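# Hang headphones by band on under-desk hook

## Task

Put the headphones on the hook beneath the desk's edge so that they hang from it by their headband, and finish with neither hand in contact with them.

## Robot and tools

Robot: two arms, left_arm (on the +y side) and right_arm, each ending in a five-finger hand. The left hand is the mirror image of the right. Calibrated base positions in the scene frame: left_arm (-0.011, +0.325, 0) m, right_arm (+0.028, -0.296, 0) m, both turned almost exactly like the scene frame. Fixed cameras: cam_head_left, cam_head_right (a stereo pair on one bar) and cam_high, each 504x504 pixels. A camera stand sits behind the arms.

Frames. Scene frame: origin at table-top height midway between the nominal bases, +z up, +x out over the table, +y toward left_arm. Fixed cameras and the table use it. Hand positions, orientations and targets in results use each arm's own base frame. Movement offsets use the axes of that arm's current Hand target.

Hand point. A point that moves with the palm, 0.05 m in front of it and 0.15 m from the wrist face. Its +z runs along the straight fingers and +y points out of the palm. On the right hand +x runs across the palm away from the thumb; on the left hand +x points toward the thumb. Straight fingertips sit 0.06-0.07 m past the point along +z and about 0.06 m behind it (-y). A wrist bracket on the little-finger side juts out and can strike things. The thumb turned in front of the palm with the fingers closing lets a hand hold objects about 0.035-0.065 m thick, or a handle down to about 0.025 m.

Row layout (used by execute_actions and move). Each row is 28 numbers, all in [-1, 1], always for both arms, in this order:
- left_arm dx, dy, dz, rx, ry, rz
- left hand thumb_turn, thumb_bend, index, middle, ring, little, force_limit, speed
- right_arm dx, dy, dz, rx, ry, rz
- right hand in the same eight-number order.

The six pose numbers are an offset, not a pose. They are measured from that arm's Hand target as it stood when the action or move began, along that target's own axes. 1.0 equals 0.6 m of translation or 180 degrees of turn; rx, ry, rz form one rotation vector. Every row of one action counts from the same start, and each new call starts from the updated Hand target, so sending the same offset twice moves the hand twice. All six zero means hold the current target.

The eight hand numbers are absolute targets. Finger and thumb values: -1 open or straight, +1 closed or curled; thumb_turn +1 puts the thumb opposite the fingers. force_limit maps -1..+1 to roughly 0..10 N at the fingertip (0..15 N for the two thumb motors). speed rises from almost zero at -1 to full at +0.48 and stays full above that; a full stroke takes 0.49 s. For a gentle grip close with speed at -0.94 or lower. There is no 'leave unchanged' value: repeat the eight numbers you last sent for that hand (before any were sent, use hand_measured plus hand_force_limit and hand_speed). Keep holding a grip by resending the same numbers; loosen with a value more open than hand_measured.

Tools.
- execute_actions(actions, cameras): actions is a list of actions; each action is a list of up to 15 rows, one per 1/30 s step, a short action repeating its final row. cameras lists names, ["all"], or [] for none; images come by default only when actions is empty.
- move(target, speed, blend, blocking, cameras): target is one row or a list of up to 15 rows, all offsets taken from the same starting Hand targets. speed is path top speed in m/s (0.002 to 4.3, default 0.25; turning capped at twice that in rad/s), one value or one per target. blend in metres rounds corners between list targets (0 means stop at each). The whole move lasts at most 10 s. Paths are straight and do not avoid obstacles or the other arm; faster moves lag, stray and hit harder. Its result adds a 'move:' line giving the ending (done, off_target, moving, held, fault) and limits (paced: command clipped; held: steps withheld). blocking=false returns early while the motion continues.
- wait(seconds): 0 to 10, the robot keeps its last command.
- stop(): brakes a running move.
- zoom_image(camera, region): region [x0, y0, x1, y1] in pixels of that camera's latest image, at most 504 on each side.
- show_instructions(): shows the reference pages.
- finished_scene(scene): the current scene's number; ends the scene for good.

Result lines: end_effector_position (m) and end_effector_quat_wxyz in base frame; Hand target (the commanded pose after clipping, the base for the next offset); hand_measured, hand_stopped_by (moving, target, force, stalled, fault), hand_load_n (positive when something pushes a finger open; near 0 after a lost grip), hand_force_limit, hand_speed; Joint velocities; joint torques; step readings of position; MOTOR HOT or OVER-TEMPERATURE FAULT warnings.

Behaviour to expect: orientation commands are clipped to within 40 degrees of the current hand orientation. Hands often rest 1-3 cm (up to 5 cm) short of target, usually low; correct by sending the missing distance. Small commands may not start motion. Printed positions may be off by a few centimetres.

Avoid: letting the headphones fall or leaving them off the table; striking the desk, hook or table hard; the arms or hands touching each other; a hand closing on the other's fingers; large finger loads from pulling, twisting or swinging; routing a hand close by its own base; long pushes or stretched holds that overheat motors. Finish with both hands clear of the hanging headphones.

Each tool is called by a JSON object that holds its "fn" and its "kwargs", one argument or row to a line.

Reference images:

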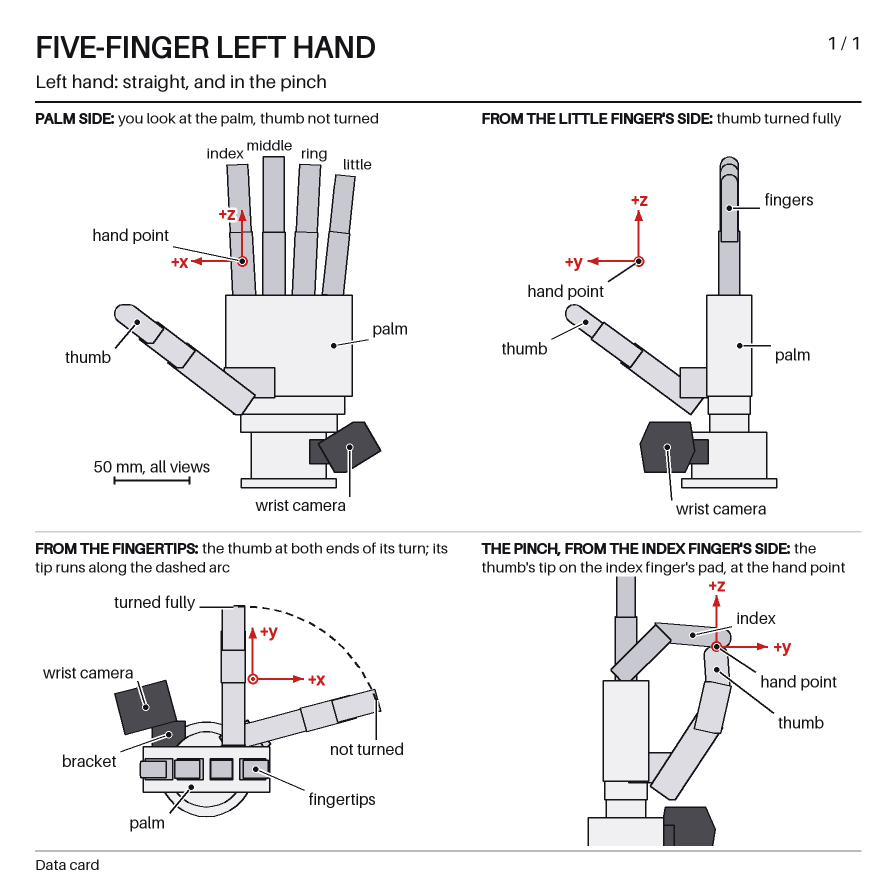

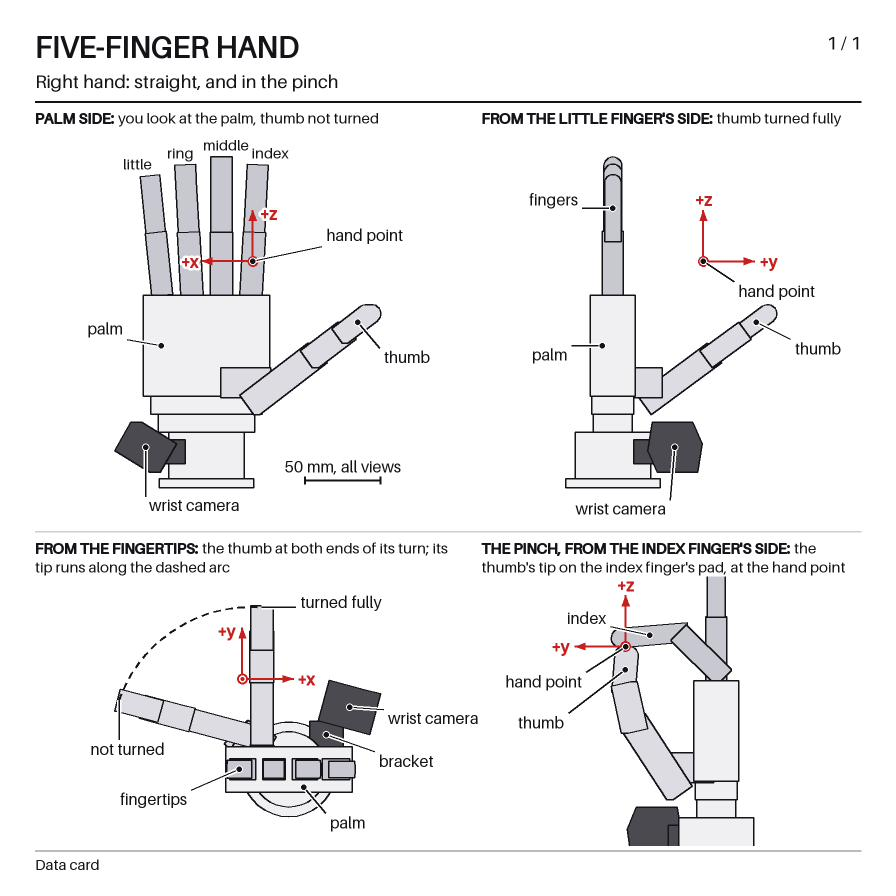

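## Session

{"fn": "execute_actions", "kwargs": {
  "actions": []
}}

Scene clock: 0.00 s.
left_arm: end_effector_position=(+0.2365, +0.2405, +0.1577) hand_measured=(-1.000, -1.000, -1.000, -1.000, -1.000, -1.000) hand_load_n=(+0.0, +0.0, +0.0, +0.0, +0.0, +0.0) hand_stopped_by=(target, target, target, target, target, target) hand_force_limit=0.00 hand_speed=-0.80 end_effector_quat_wxyz=(-0.044, -0.003, +0.950, +0.310) | right_arm: end_effector_position=(+0.4975, +0.3617, +0.1666) hand_measured=(-1.000, -1.000, -1.000, -1.000, -1.000, -1.000) hand_load_n=(+0.0, +0.0, +0.0, +0.0, +0.0, +0.0) hand_stopped_by=(target, target, target, target, target, target) hand_force_limit=0.00 hand_speed=-0.80 end_effector_quat_wxyz=(-0.140, +0.965, -0.134, +0.177)
Joint positions: left_arm=[0.273 1.174 0.752 -1.055 -0.631 1.868] | right_arm=[0.667 1.813 1.693 -0.999 0.06 -0.642]
Joint velocities: within noise
Joint torques (N m): no reading
Heat: left arm: hottest waist 28 °C; right arm: hottest elbow 30 °C.
Hand target: left_arm +0.2433, +0.2424, +0.1647; -0.035, -0.006, +0.949, +0.312 | right_arm +0.5024, +0.3656, +0.1677; -0.143, +0.964, -0.134, +0.180

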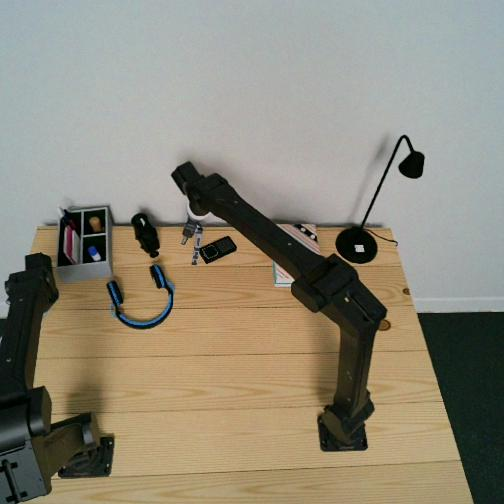

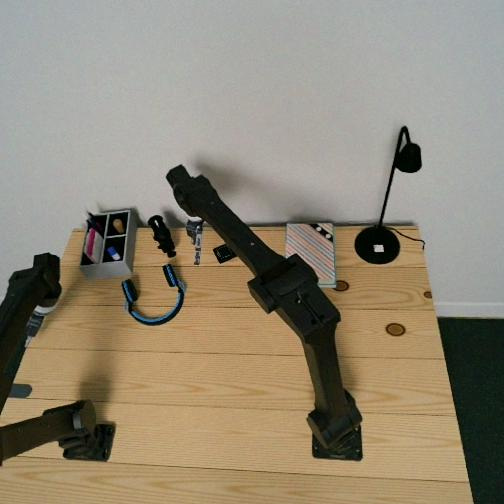

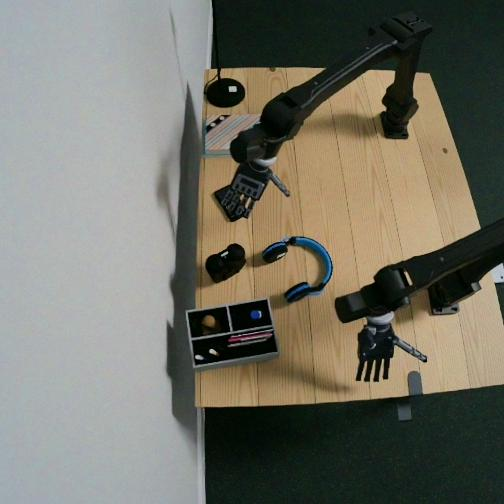

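{"fn": "zoom_image", "kwargs": {
  "camera": "cam_high",
  "region": [330, 320, 504, 494]
}}

{"fn": "zoom_image", "kwargs": {
  "camera": "cam_high",
  "region": [180, 200, 350, 370]
}}

{"fn": "zoom_image", "kwargs": {
  "camera": "cam_head_right",
  "region": [0, 200, 200, 400]
}}

{"fn": "zoom_image", "kwargs": {
  "camera": "cam_head_left",
  "region": [0, 200, 200, 400]
}}

Scaled by 2.897 from the camera's 504x504 image, which has a finer 720x720 frame.

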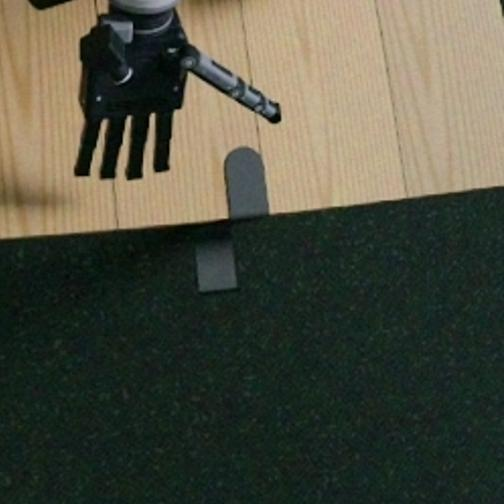

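Scaled by 2.965 from the camera's 504x504 image, which has a finer 720x720 frame.

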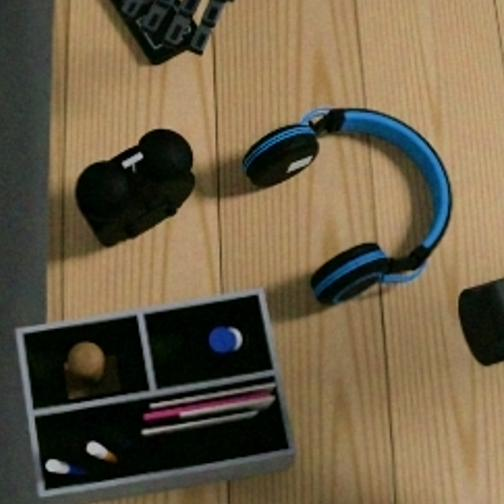

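Scaled by 2.520 from the camera's 504x504 image, which has a finer 720x720 frame.

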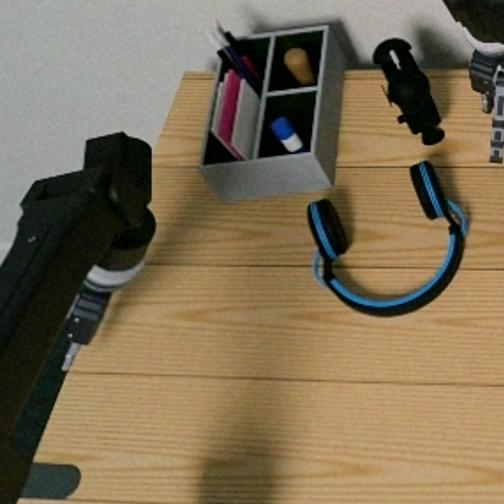

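Scaled by 2.520 from the camera's 504x504 image, which has a finer 720x720 frame.

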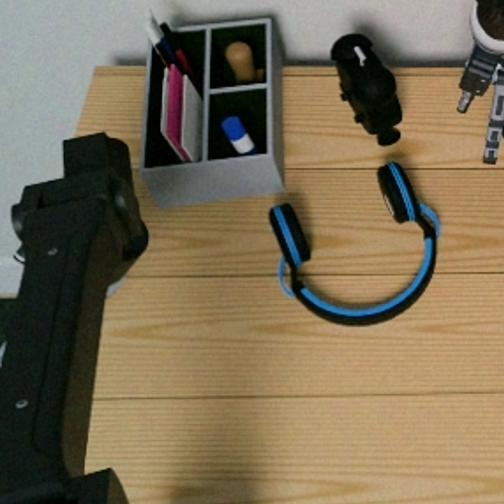

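{"fn": "zoom_image", "kwargs": {
  "camera": "cam_high",
  "region": [384, 360, 444, 430]
}}

{"fn": "zoom_image", "kwargs": {
  "camera": "cam_high",
  "region": [250, 220, 350, 320]
}}

{"fn": "zoom_image", "kwargs": {
  "camera": "cam_head_left",
  "region": [90, 250, 190, 350]
}}

{"fn": "zoom_image", "kwargs": {
  "camera": "cam_head_right",
  "region": [100, 250, 200, 350]
}}

{"fn": "zoom_image", "kwargs": {
  "camera": "cam_head_right",
  "region": [0, 360, 60, 420]
}}

Scaled by 7.200 from the camera's 504x504 image, which has a finer 720x720 frame.

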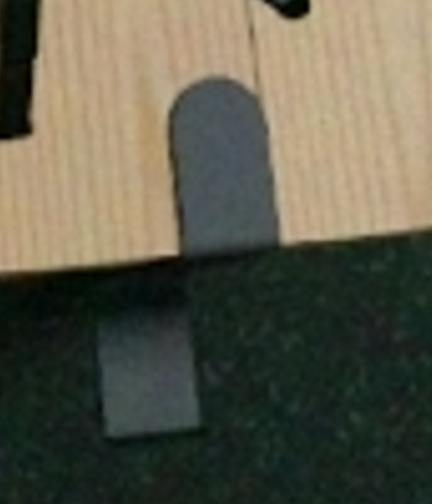

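Scaled by 5.040 from the camera's 504x504 image, which has a finer 720x720 frame.

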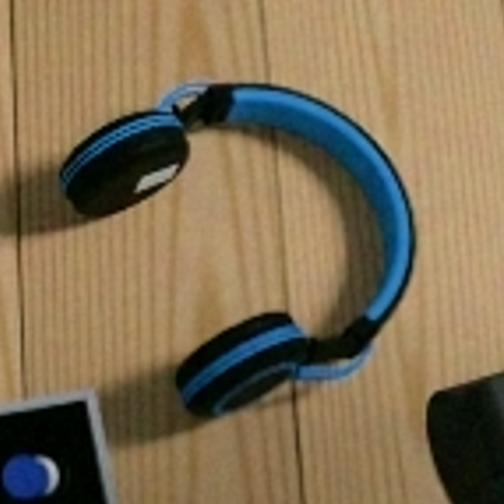

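Scaled by 5.040 from the camera's 504x504 image, which has a finer 720x720 frame.

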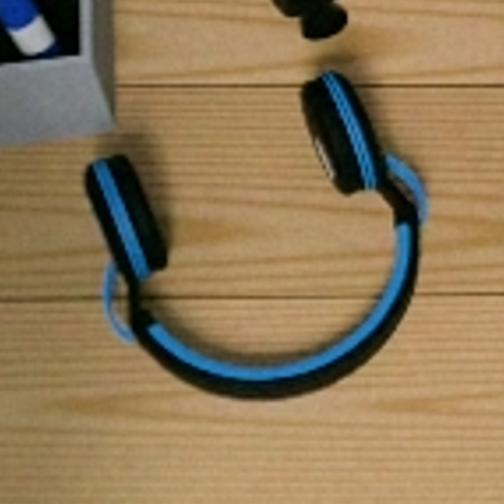

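Scaled by 5.040 from the camera's 504x504 image, which has a finer 720x720 frame.

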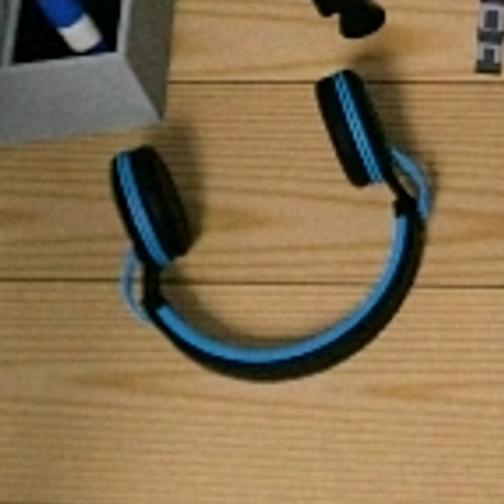

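Scaled by 8.400 from the camera's 504x504 image, which has a finer 720x720 frame.

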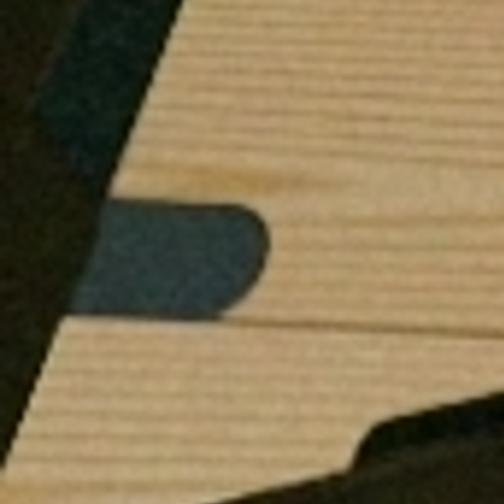

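{"fn": "zoom_image", "kwargs": {
  "camera": "cam_high",
  "region": [350, 80, 450, 180]
}}

{"fn": "zoom_image", "kwargs": {
  "camera": "cam_high",
  "region": [404, 250, 504, 350]
}}

{"fn": "zoom_image", "kwargs": {
  "camera": "cam_head_left",
  "region": [290, 370, 390, 470]
}}

{"fn": "zoom_image", "kwargs": {
  "camera": "cam_head_left",
  "region": [50, 400, 150, 500]
}}

Scaled by 5.040 from the camera's 504x504 image, which has a finer 720x720 frame.

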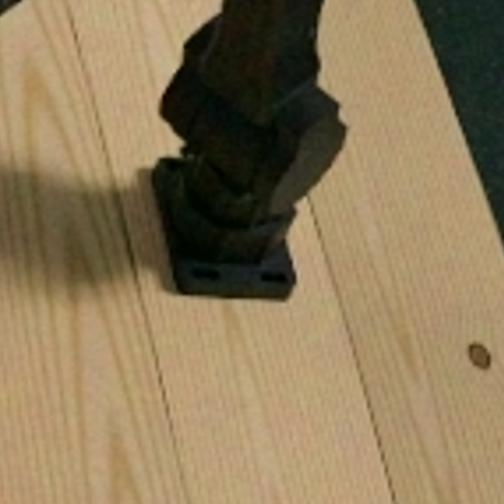

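Scaled by 5.040 from the camera's 504x504 image, which has a finer 720x720 frame.

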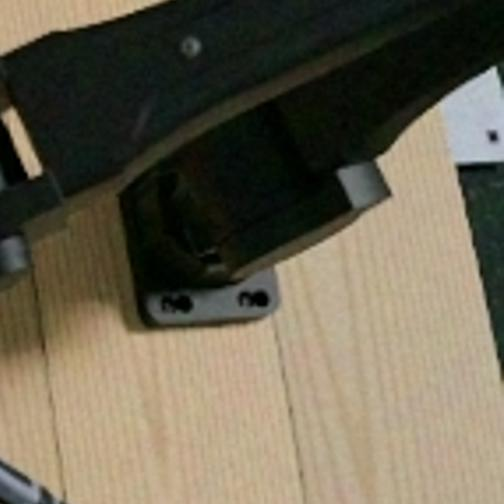

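Scaled by 5.040 from the camera's 504x504 image, which has a finer 720x720 frame.

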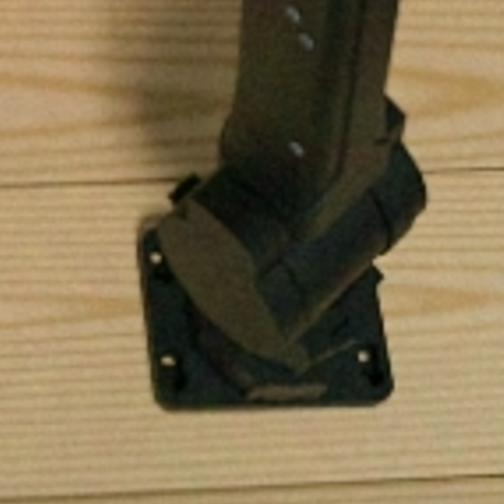

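Scaled by 5.040 from the camera's 504x504 image, which has a finer 720x720 frame.

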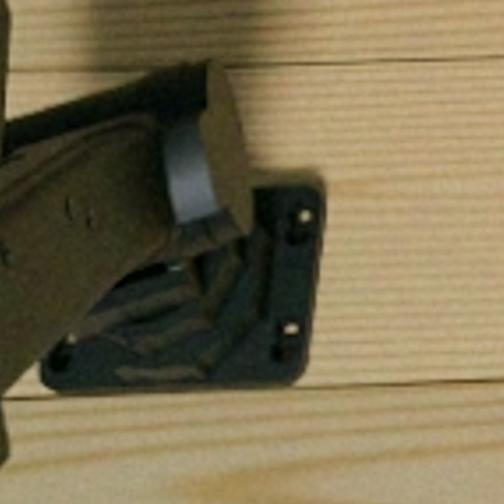

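{"fn": "move", "kwargs": {
  "target": [0.0108,-0.0572,-0.322,0.183,-0.054,-0.135,-1,-1,-1,-1,-1,-1,0,-0.8, 0,0,0,0,0,0,-1,-1,-1,-1,-1,-1,0,-0.8],
  "cameras": ["all"]
}}

Scene clock: 11.27 s.
left_arm: end_effector_position=(+0.2438, +0.1021, +0.2806) hand_measured=(-1.000, -1.000, -1.000, -1.000, -1.000, -1.000) hand_load_n=(+0.5, +0.0, +0.0, +0.0, +0.0, +0.0) hand_stopped_by=(target, target, target, target, target, target) hand_force_limit=0.00 hand_speed=-0.80 end_effector_quat_wxyz=(+0.092, -0.186, +0.978, +0.034) | right_arm: end_effector_position=(+0.4975, +0.3617, +0.1666) hand_measured=(-1.000, -1.000, -1.000, -1.000, -1.000, -1.000) hand_load_n=(+0.0, +0.0, +0.5, +0.0, +0.0, +0.0) hand_stopped_by=(target, target, target, target, target, target) hand_force_limit=0.00 hand_speed=-0.80 end_effector_quat_wxyz=(-0.140, +0.965, -0.134, +0.177)
Joint positions: left_arm=[0.144 0.999 1.162 -1.551 -0.077 1.346] | right_arm=[0.667 1.813 1.693 -0.999 0.06 -0.642]
Joint torques (N m): left_arm=[-0.85 -4.25 11.12 0.02 -0.04 -0.03] | right_arm=[-0.56 -16.62 11.1 0.7 0.07 0.02]
Heat: left arm: hottest waist 28 °C; right arm: hottest elbow 31 °C.
Hand target: left_arm +0.2501, +0.1001, +0.2997; +0.113, -0.187, +0.975, +0.033 | right_arm +0.5024, +0.3656, +0.1677; -0.143, +0.964, -0.134, +0.180
Off the commanded pose: left_arm 0.020 m, 2 deg | right_arm 0.006 m, 0 deg.
move: off_target (left_arm)

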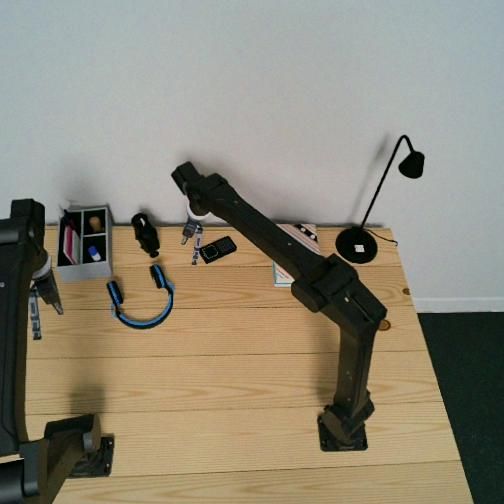

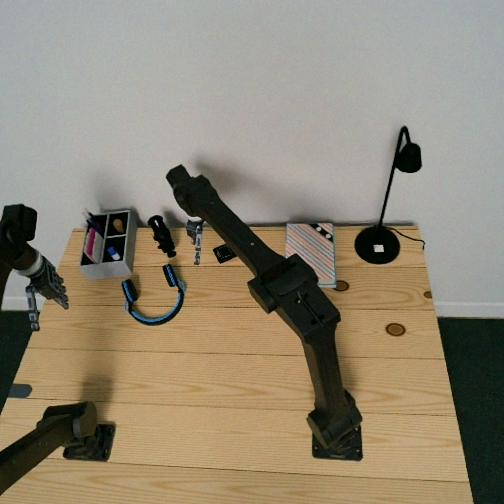

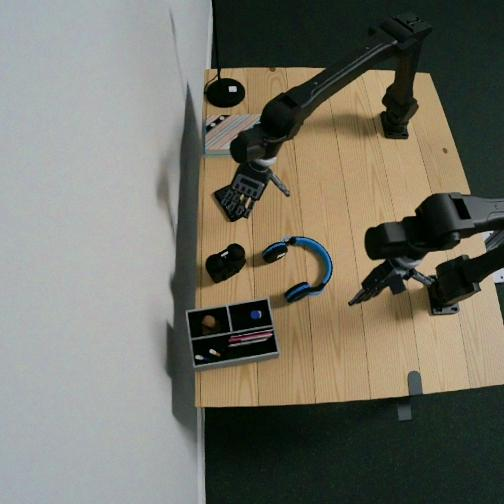

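{"fn": "move", "kwargs": {
  "target": [0.1335,-0.2048,0.1345,0.365,-0.108,-0.269,-1,-1,-1,-1,-1,-1,0,-0.8, 0,0,0,0,0,0,-1,-1,-1,-1,-1,-1,0,-0.8],
  "cameras": ["all"]
}}

Scene clock: 15.37 s.
left_arm: end_effector_position=(+0.2386, -0.0351, +0.1997) hand_measured=(-1.000, -1.000, -1.000, -1.000, -1.000, -1.000) hand_load_n=(+0.0, -0.5, +0.0, +0.0, +0.0, +0.0) hand_stopped_by=(target, target, target, target, target, target) hand_force_limit=0.00 hand_speed=-0.80 end_effector_quat_wxyz=(+0.338, -0.454, +0.656, -0.500) | right_arm: end_effector_position=(+0.4975, +0.3617, +0.1666) hand_measured=(-1.000, -1.000, -1.000, -1.000, -1.000, -1.000) hand_load_n=(+0.0, +0.0, +0.0, +0.0, +0.0, +0.0) hand_stopped_by=(target, target, target, target, target, target) hand_force_limit=0.00 hand_speed=-0.80 end_effector_quat_wxyz=(-0.140, +0.965, -0.134, +0.177)
Joint positions: left_arm=[0.557 0.201 0.383 -0.623 0.879 0.339] | right_arm=[0.667 1.813 1.693 -0.999 0.06 -0.642]
Joint torques (N m): left_arm=[-0.15 3.08 7.68 2.47 0.22 0.08] | right_arm=[-0.21 -16.21 10.85 0.75 0.04 0.04]
Heat: left arm: hottest waist 28 °C; right arm: hottest elbow 32 °C.
Hand target: left_arm +0.2400, -0.0340, +0.2000; +0.345, -0.451, +0.653, -0.501 | right_arm +0.5024, +0.3656, +0.1677; -0.143, +0.964, -0.134, +0.180
Off the commanded pose: left_arm 0.002 m, 1 deg | right_arm 0.006 m, 0 deg.
move: done

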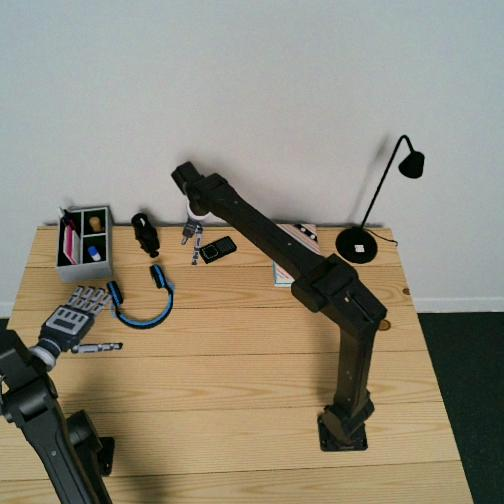

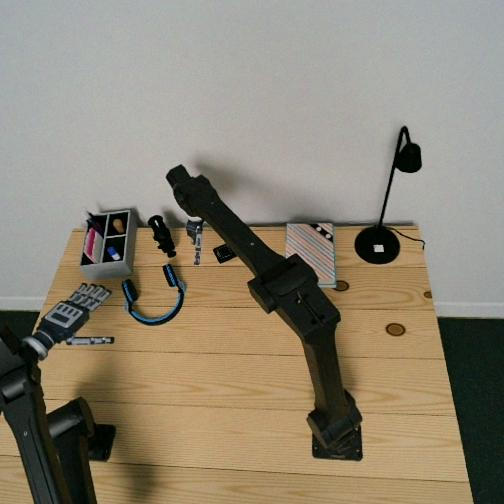

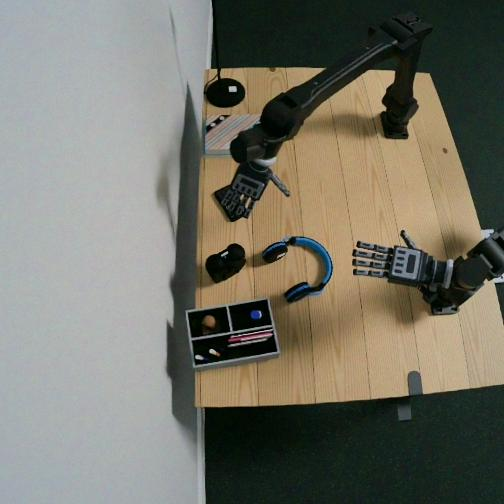

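{"fn": "move", "kwargs": {
  "target": [
    [-0.3107,-0.1213,-0.3203,-0.055,-0.07,-0.284,-1,-1,-1,-1,-1,-1,0,-0.8, 0,0,0,0,0,0,-1,-1,-1,-1,-1,-1,0,-0.8],
    [-0.6252,0.2232,-0.5107,-0.110,-0.1415,-0.5673,-1,-1,-1,-1,-1,-1,0,-0.8, 0,0,0,0,0,0,-1,-1,-1,-1,-1,-1,0,-0.8]
  ],
  "blend": 0.05,
  "speed": 0.35,
  "cameras": ["all"]
}}

Scene clock: 19.67 s.
left_arm: end_effector_position=(+0.0669, +0.4201, +0.1442) hand_measured=(-1.000, -1.000, -1.000, -1.000, -1.000, -1.000) hand_load_n=(+0.0, -0.5, +0.0, +0.0, +0.0, +0.0) hand_stopped_by=(target, target, target, target, target, target) hand_force_limit=0.00 hand_speed=-0.80 end_effector_quat_wxyz=(+0.136, +0.912, -0.049, +0.383) | right_arm: end_effector_position=(+0.4975, +0.3617, +0.1666) hand_measured=(-1.000, -1.000, -1.000, -1.000, -1.000, -1.000) hand_load_n=(+0.0, +0.0, +0.0, +0.0, +0.0, +0.0) hand_stopped_by=(target, target, target, target, target, target) hand_force_limit=0.00 hand_speed=-0.80 end_effector_quat_wxyz=(-0.140, +0.965, -0.134, +0.177)
Joint positions: left_arm=[1.714 1.95 1.537 -1.676 0.692 0.442] | right_arm=[0.667 1.813 1.693 -0.999 0.06 -0.642]
Joint torques (N m): left_arm=[-0.38 -16.15 9.09 -1.18 0.39 -0.04] | right_arm=[-0.62 -16.67 11.1 0.75 0.03 0.02]
Heat: left arm: hottest elbow 29 °C; right arm: hottest elbow 32 °C.
Hand target: left_arm +0.0638, +0.4339, +0.1500; +0.121, +0.916, -0.050, +0.379 | right_arm +0.5024, +0.3656, +0.1677; -0.143, +0.964, -0.134, +0.180
Off the commanded pose: left_arm 0.015 m, 2 deg | right_arm 0.006 m, 0 deg.
move: off_target (left_arm)

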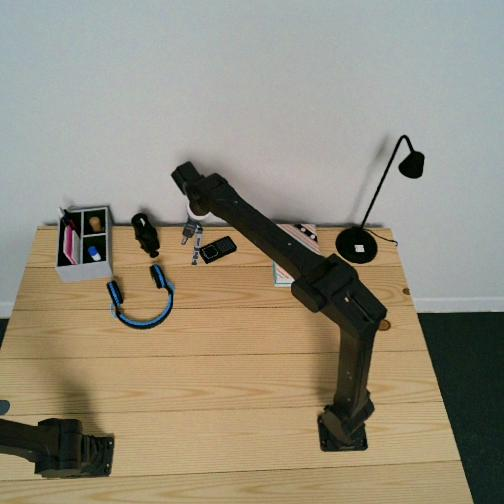

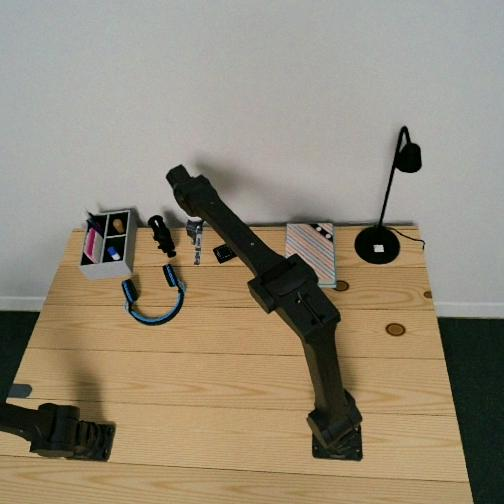

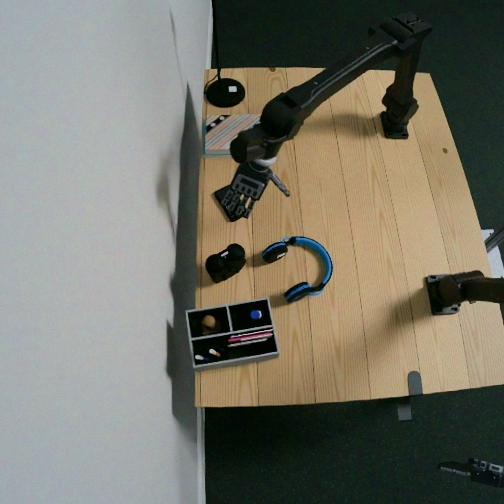

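{"fn": "move", "kwargs": {
  "target": [-0.2946,-0.02,0.2998,0,0,0,-1,-1,-1,-1,-1,-1,0,-0.8, 0,0,0,0,0,0,-1,-1,-1,-1,-1,-1,0,-0.8],
  "cameras": ["cam_high"]
}}

Scene clock: 21.33 s.
left_arm: end_effector_position=(+0.0673, +0.3987, -0.0969) hand_measured=(-1.000, -1.000, -1.000, -1.000, -1.000, -1.000) hand_load_n=(+0.0, +0.0, +0.0, +0.0, +0.0, +0.0) hand_stopped_by=(target, target, target, target, target, target) hand_force_limit=0.00 hand_speed=-0.80 end_effector_quat_wxyz=(+0.125, +0.915, -0.052, +0.379) | right_arm: end_effector_position=(+0.4975, +0.3617, +0.1666) hand_measured=(-1.000, -1.000, -1.000, -1.000, -1.000, -1.000) hand_load_n=(+0.0, +0.0, +0.0, +0.0, +0.0, +0.0) hand_stopped_by=(target, target, target, target, target, target) hand_force_limit=0.00 hand_speed=-0.80 end_effector_quat_wxyz=(-0.140, +0.965, -0.134, +0.177)
Joint positions: left_arm=[1.718 2.282 1.354 -1.136 0.686 0.441] | right_arm=[0.667 1.813 1.693 -0.999 0.06 -0.642]
Joint torques (N m): left_arm=[1.73 -16.44 3.3 -0.53 0.48 0.12] | right_arm=[-0.56 -16.15 11 0.75 0.07 0.03]
Heat: left arm: hottest shoulder 29 °C; right arm: hottest elbow 32 °C.
Hand target: left_arm +0.0635, +0.3988, -0.1000; +0.121, +0.916, -0.050, +0.379 | right_arm +0.5024, +0.3656, +0.1677; -0.143, +0.964, -0.134, +0.180
Off the commanded pose: left_arm 0.005 m, 1 deg | right_arm 0.006 m, 0 deg.
move: done
Images, in order (width x height): cam_high 504x504.

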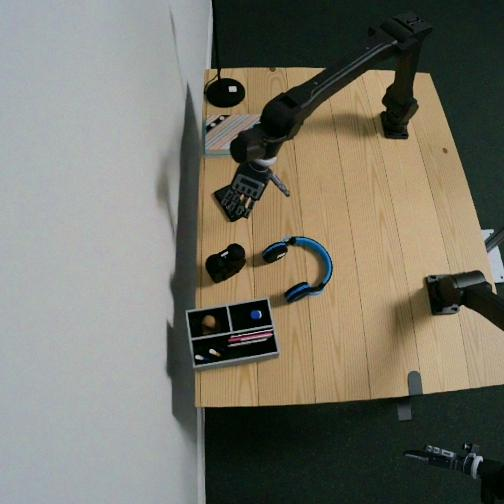

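{"fn": "zoom_image", "kwargs": {
  "camera": "cam_high",
  "region": [380, 360, 504, 484]
}}

Scaled by 4.065 from the camera's 504x504 image, which has a finer 720x720 frame.

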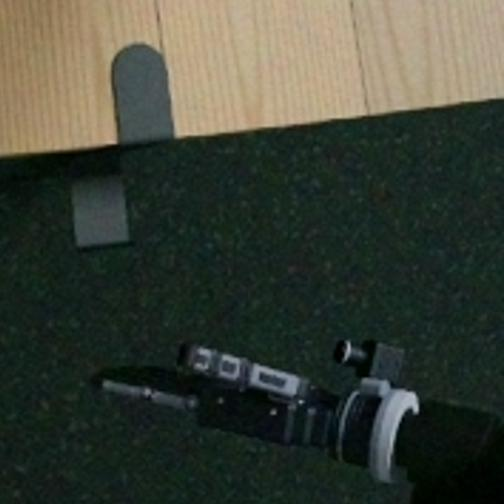

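{"fn": "move", "kwargs": {
  "target": [
    [0.2947,0.0425,-0.2937,0,0,0,1,0,-1,-1,-1,-1,0,0, 0,0,0,0,0,0,-1,-1,-1,-1,-1,-1,0,-0.8],
    [0.5733,0.4157,-0.271,0.086,0.073,0.27,1,0,-1,-1,-1,-1,0,0, 0,0,0,0,0,0,-1,-1,-1,-1,-1,-1,0,-0.8],
    [0.542,0.7595,0.2282,0.1717,0.1468,0.5403,1,0,-1,-1,-1,-1,0,0, 0,0,0,0,0,0,-1,-1,-1,-1,-1,-1,0,-0.8]
  ],
  "blend": 0.05,
  "speed": 0.35,
  "cameras": ["all"]
}}

Scene clock: 27.40 s.
left_arm: end_effector_position=(+0.2998, -0.0737, +0.1137) hand_measured=(+1.000, +0.000, -1.000, -1.000, -1.000, -1.000) hand_load_n=(+0.0, +0.0, +0.0, +0.0, +0.0, +0.0) hand_stopped_by=(target, target, target, target, target, target) hand_force_limit=0.00 hand_speed=0.00 end_effector_quat_wxyz=(+0.408, -0.474, +0.594, -0.506) | right_arm: end_effector_position=(+0.4975, +0.3617, +0.1666) hand_measured=(-1.000, -1.000, -1.000, -1.000, -1.000, -1.000) hand_load_n=(+0.0, +0.0, +0.0, +0.0, +0.0, +0.0) hand_stopped_by=(target, target, target, target, target, target) hand_force_limit=0.00 hand_speed=-0.80 end_effector_quat_wxyz=(-0.140, +0.965, -0.134, +0.177)
Joint positions: left_arm=[-0.03 0.347 0.061 0.126 0.186 0.035] | right_arm=[0.667 1.813 1.693 -0.999 0.06 -0.642]
Joint torques (N m): left_arm=[-0.38 3.14 8.75 3.04 -0.08 0.03] | right_arm=[-0.32 -16.38 10.96 0.69 0.04 0.02]
Heat: left arm: hottest shoulder 29 °C; right arm: hottest elbow 33 °C.
Hand target: left_arm +0.3031, -0.0770, +0.1197; +0.408, -0.471, +0.590, -0.513 | right_arm +0.5024, +0.3656, +0.1677; -0.143, +0.964, -0.134, +0.180
Off the commanded pose: left_arm 0.008 m, 1 deg | right_arm 0.006 m, 0 deg.
move: done

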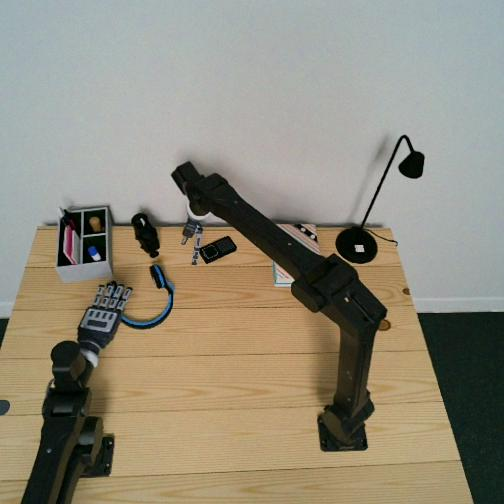

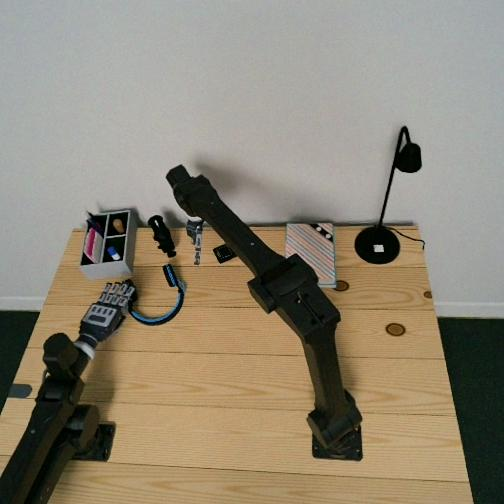

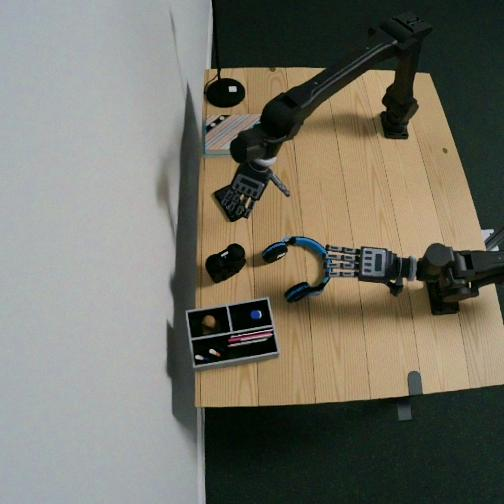

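{"fn": "zoom_image", "kwargs": {
  "camera": "cam_high",
  "region": [250, 220, 350, 320]
}}

{"fn": "zoom_image", "kwargs": {
  "camera": "cam_head_left",
  "region": [70, 250, 190, 370]
}}

Scaled by 5.040 from the camera's 504x504 image, which has a finer 720x720 frame.

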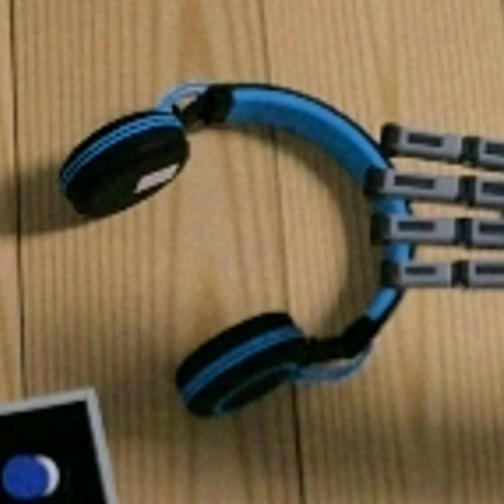

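Scaled by 4.200 from the camera's 504x504 image, which has a finer 720x720 frame.

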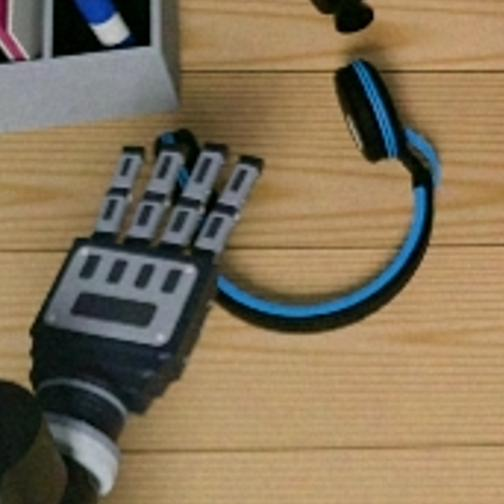

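{"fn": "move", "kwargs": {
  "target": [0,0.1155,0.0162,0,0,0,1,0,-1,-1,-1,-1,0,0, 0,0,0,0,0,0,-1,-1,-1,-1,-1,-1,0,-0.8],
  "speed": 0.15,
  "cameras": ["all"]
}}

{"fn": "zoom_image", "kwargs": {
  "camera": "cam_high",
  "region": [250, 220, 350, 320]
}}

{"fn": "zoom_image", "kwargs": {
  "camera": "cam_head_left",
  "region": [70, 250, 190, 370]
}}

{"fn": "zoom_image", "kwargs": {
  "camera": "cam_head_right",
  "region": [70, 250, 190, 370]
}}

Scene clock: 28.23 s.
left_arm: end_effector_position=(+0.2999, -0.0736, +0.1012) hand_measured=(+1.000, +0.000, -1.000, -1.000, -1.000, -1.000) hand_load_n=(+0.0, +0.0, +0.0, +0.0, +0.0, +0.0) hand_stopped_by=(target, target, target, target, target, target) hand_force_limit=0.00 hand_speed=0.00 end_effector_quat_wxyz=(+0.410, -0.472, +0.592, -0.508) | right_arm: end_effector_position=(+0.4975, +0.3617, +0.1666) hand_measured=(-1.000, -1.000, -1.000, -1.000, -1.000, -1.000) hand_load_n=(+0.0, +0.0, +0.0, +0.0, +0.0, +0.0) hand_stopped_by=(target, target, target, target, target, target) hand_force_limit=0.00 hand_speed=-0.80 end_effector_quat_wxyz=(-0.140, +0.965, -0.134, +0.177)
Joint positions: left_arm=[-0.03 0.394 0.024 0.219 0.185 0.034] | right_arm=[0.667 1.813 1.693 -0.999 0.06 -0.642]
Joint torques (N m): left_arm=[0.56 1.85 8.49 2.24 0.04 0.11] | right_arm=[-0.85 -16.62 10.93 0.81 0.04 0.02]
Heat: left arm: hottest elbow 30 °C; right arm: hottest elbow 33 °C.
Hand target: left_arm +0.3017, -0.0737, +0.1078; +0.415, -0.468, +0.589, -0.512 (not the last commanded pose) | right_arm +0.5024, +0.3656, +0.1677; -0.143, +0.964, -0.134, +0.180
Off the commanded pose: left_arm 0.052 m, 1 deg | right_arm 0.006 m, 0 deg.
move: held (left_arm; a check stopped the path); limits=held
pose unreachable (left arm): on one or more control steps of this call, first in action 0 (counted from 0), this arm could not follow its commanded pose, so it was not sent that pose on those steps. It may still have moved: this result reports where it is.
cause: moving toward the commanded pose would bring two parts of the arm too close to each other (joints 2 (shoulder) and 3 (elbow) lie between them).

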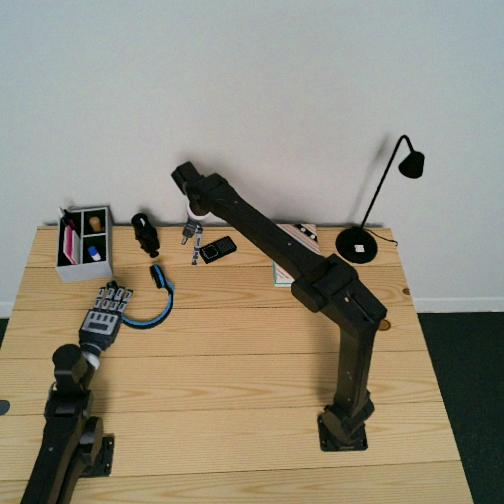

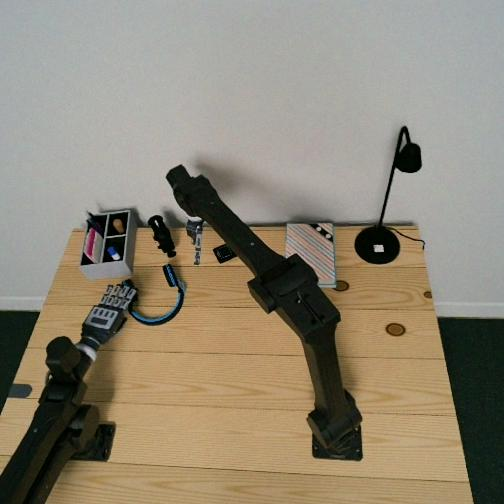

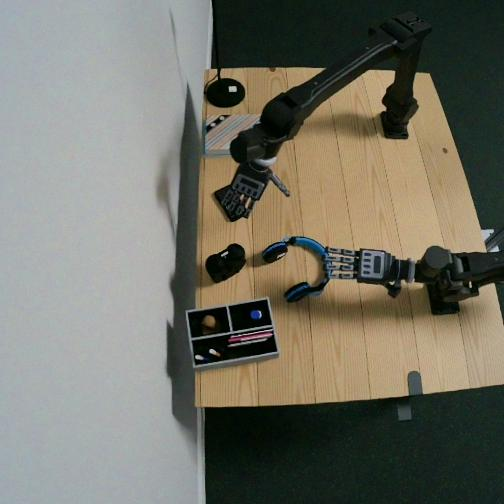

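Scaled by 5.040 from the camera's 504x504 image, which has a finer 720x720 frame.

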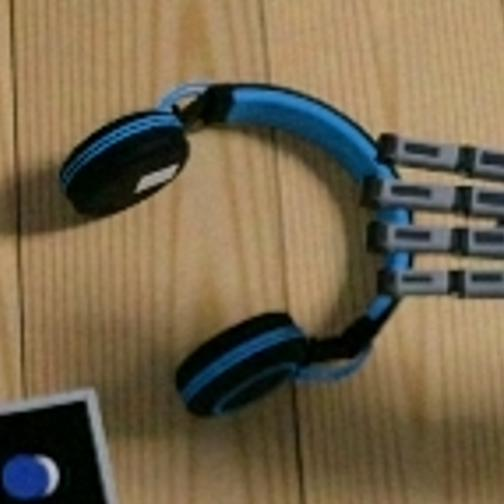

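Scaled by 4.200 from the camera's 504x504 image, which has a finer 720x720 frame.

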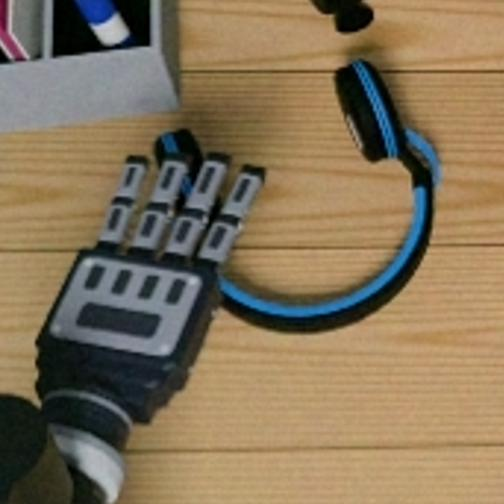

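Scaled by 4.200 from the camera's 504x504 image, which has a finer 720x720 frame.

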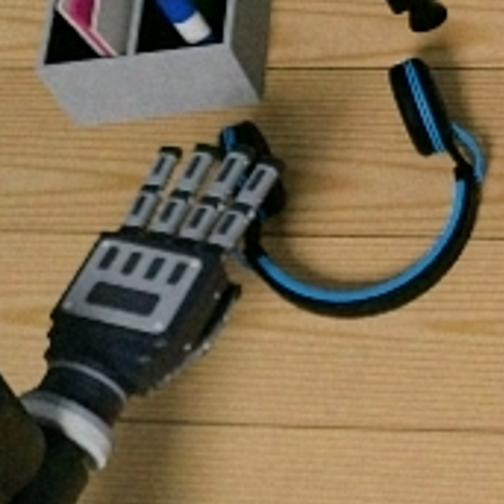

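{"fn": "move", "kwargs": {
  "target": [-0.2587,-0.1797,-0.0502,-0.4222,0.21,0.235,1,0,-1,-1,-1,-1,0,0, -0.0237,0.4857,-0.3332,0,0,0,-1,-1,-1,-1,-1,-1,0,-0.8],
  "speed": 0.35,
  "cameras": ["all"]
}}

Scene clock: 34.57 s.
left_arm: end_effector_position=(+0.3052, +0.0801, +0.2060) hand_measured=(+1.000, +0.000, -1.000, -1.000, -1.000, -1.000) hand_load_n=(+0.0, +0.0, +0.0, +0.0, +0.0, +0.0) hand_stopped_by=(target, target, target, target, target, target) hand_force_limit=0.00 hand_speed=0.00 end_effector_quat_wxyz=(-0.015, -0.226, +0.974, +0.001) | right_arm: end_effector_position=(+0.3591, +0.0579, +0.2557) hand_measured=(-1.000, -1.000, -1.000, -1.000, -1.000, -1.000) hand_load_n=(+0.0, +0.0, +0.0, +0.0, +0.0, +0.0) hand_stopped_by=(target, target, target, target, target, target) hand_force_limit=0.00 hand_speed=-0.80 end_effector_quat_wxyz=(-0.147, +0.961, -0.137, +0.192)
Joint positions: left_arm=[0.112 1.31 1.202 -1.492 0.002 1.226] | right_arm=[0.183 1.1 1.165 -1.17 -0.151 -1.067]
Joint torques (N m): left_arm=[0.09 -7.24 11.08 -0.47 -0.15 0.19] | right_arm=[-0.44 -6.12 8.53 0.14 -0.24 -0.11]
Heat: left arm: hottest elbow 31 °C; right arm: hottest elbow 34 °C.
Hand target: left_arm +0.3198, +0.0802, +0.2201; +0.000, -0.218, +0.976, +0.000 | right_arm +0.3523, +0.0555, +0.2481; -0.142, +0.964, -0.134, +0.180
Off the commanded pose: left_arm 0.020 m, 2 deg | right_arm 0.011 m, 2 deg.
move: off_target (left_arm, right_arm)

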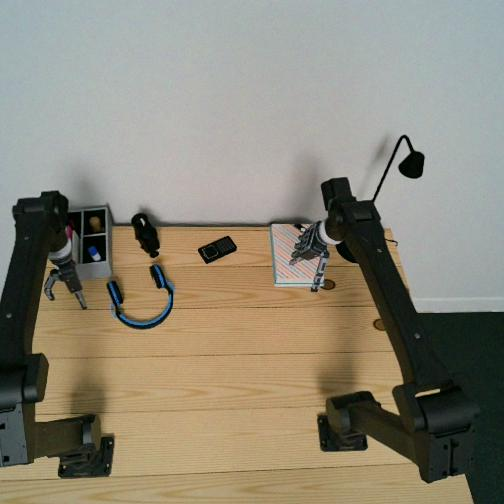

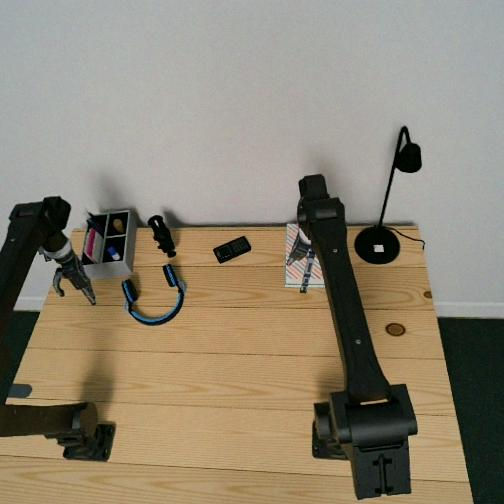

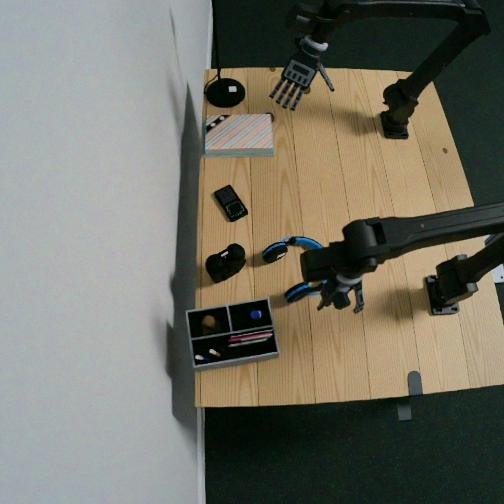

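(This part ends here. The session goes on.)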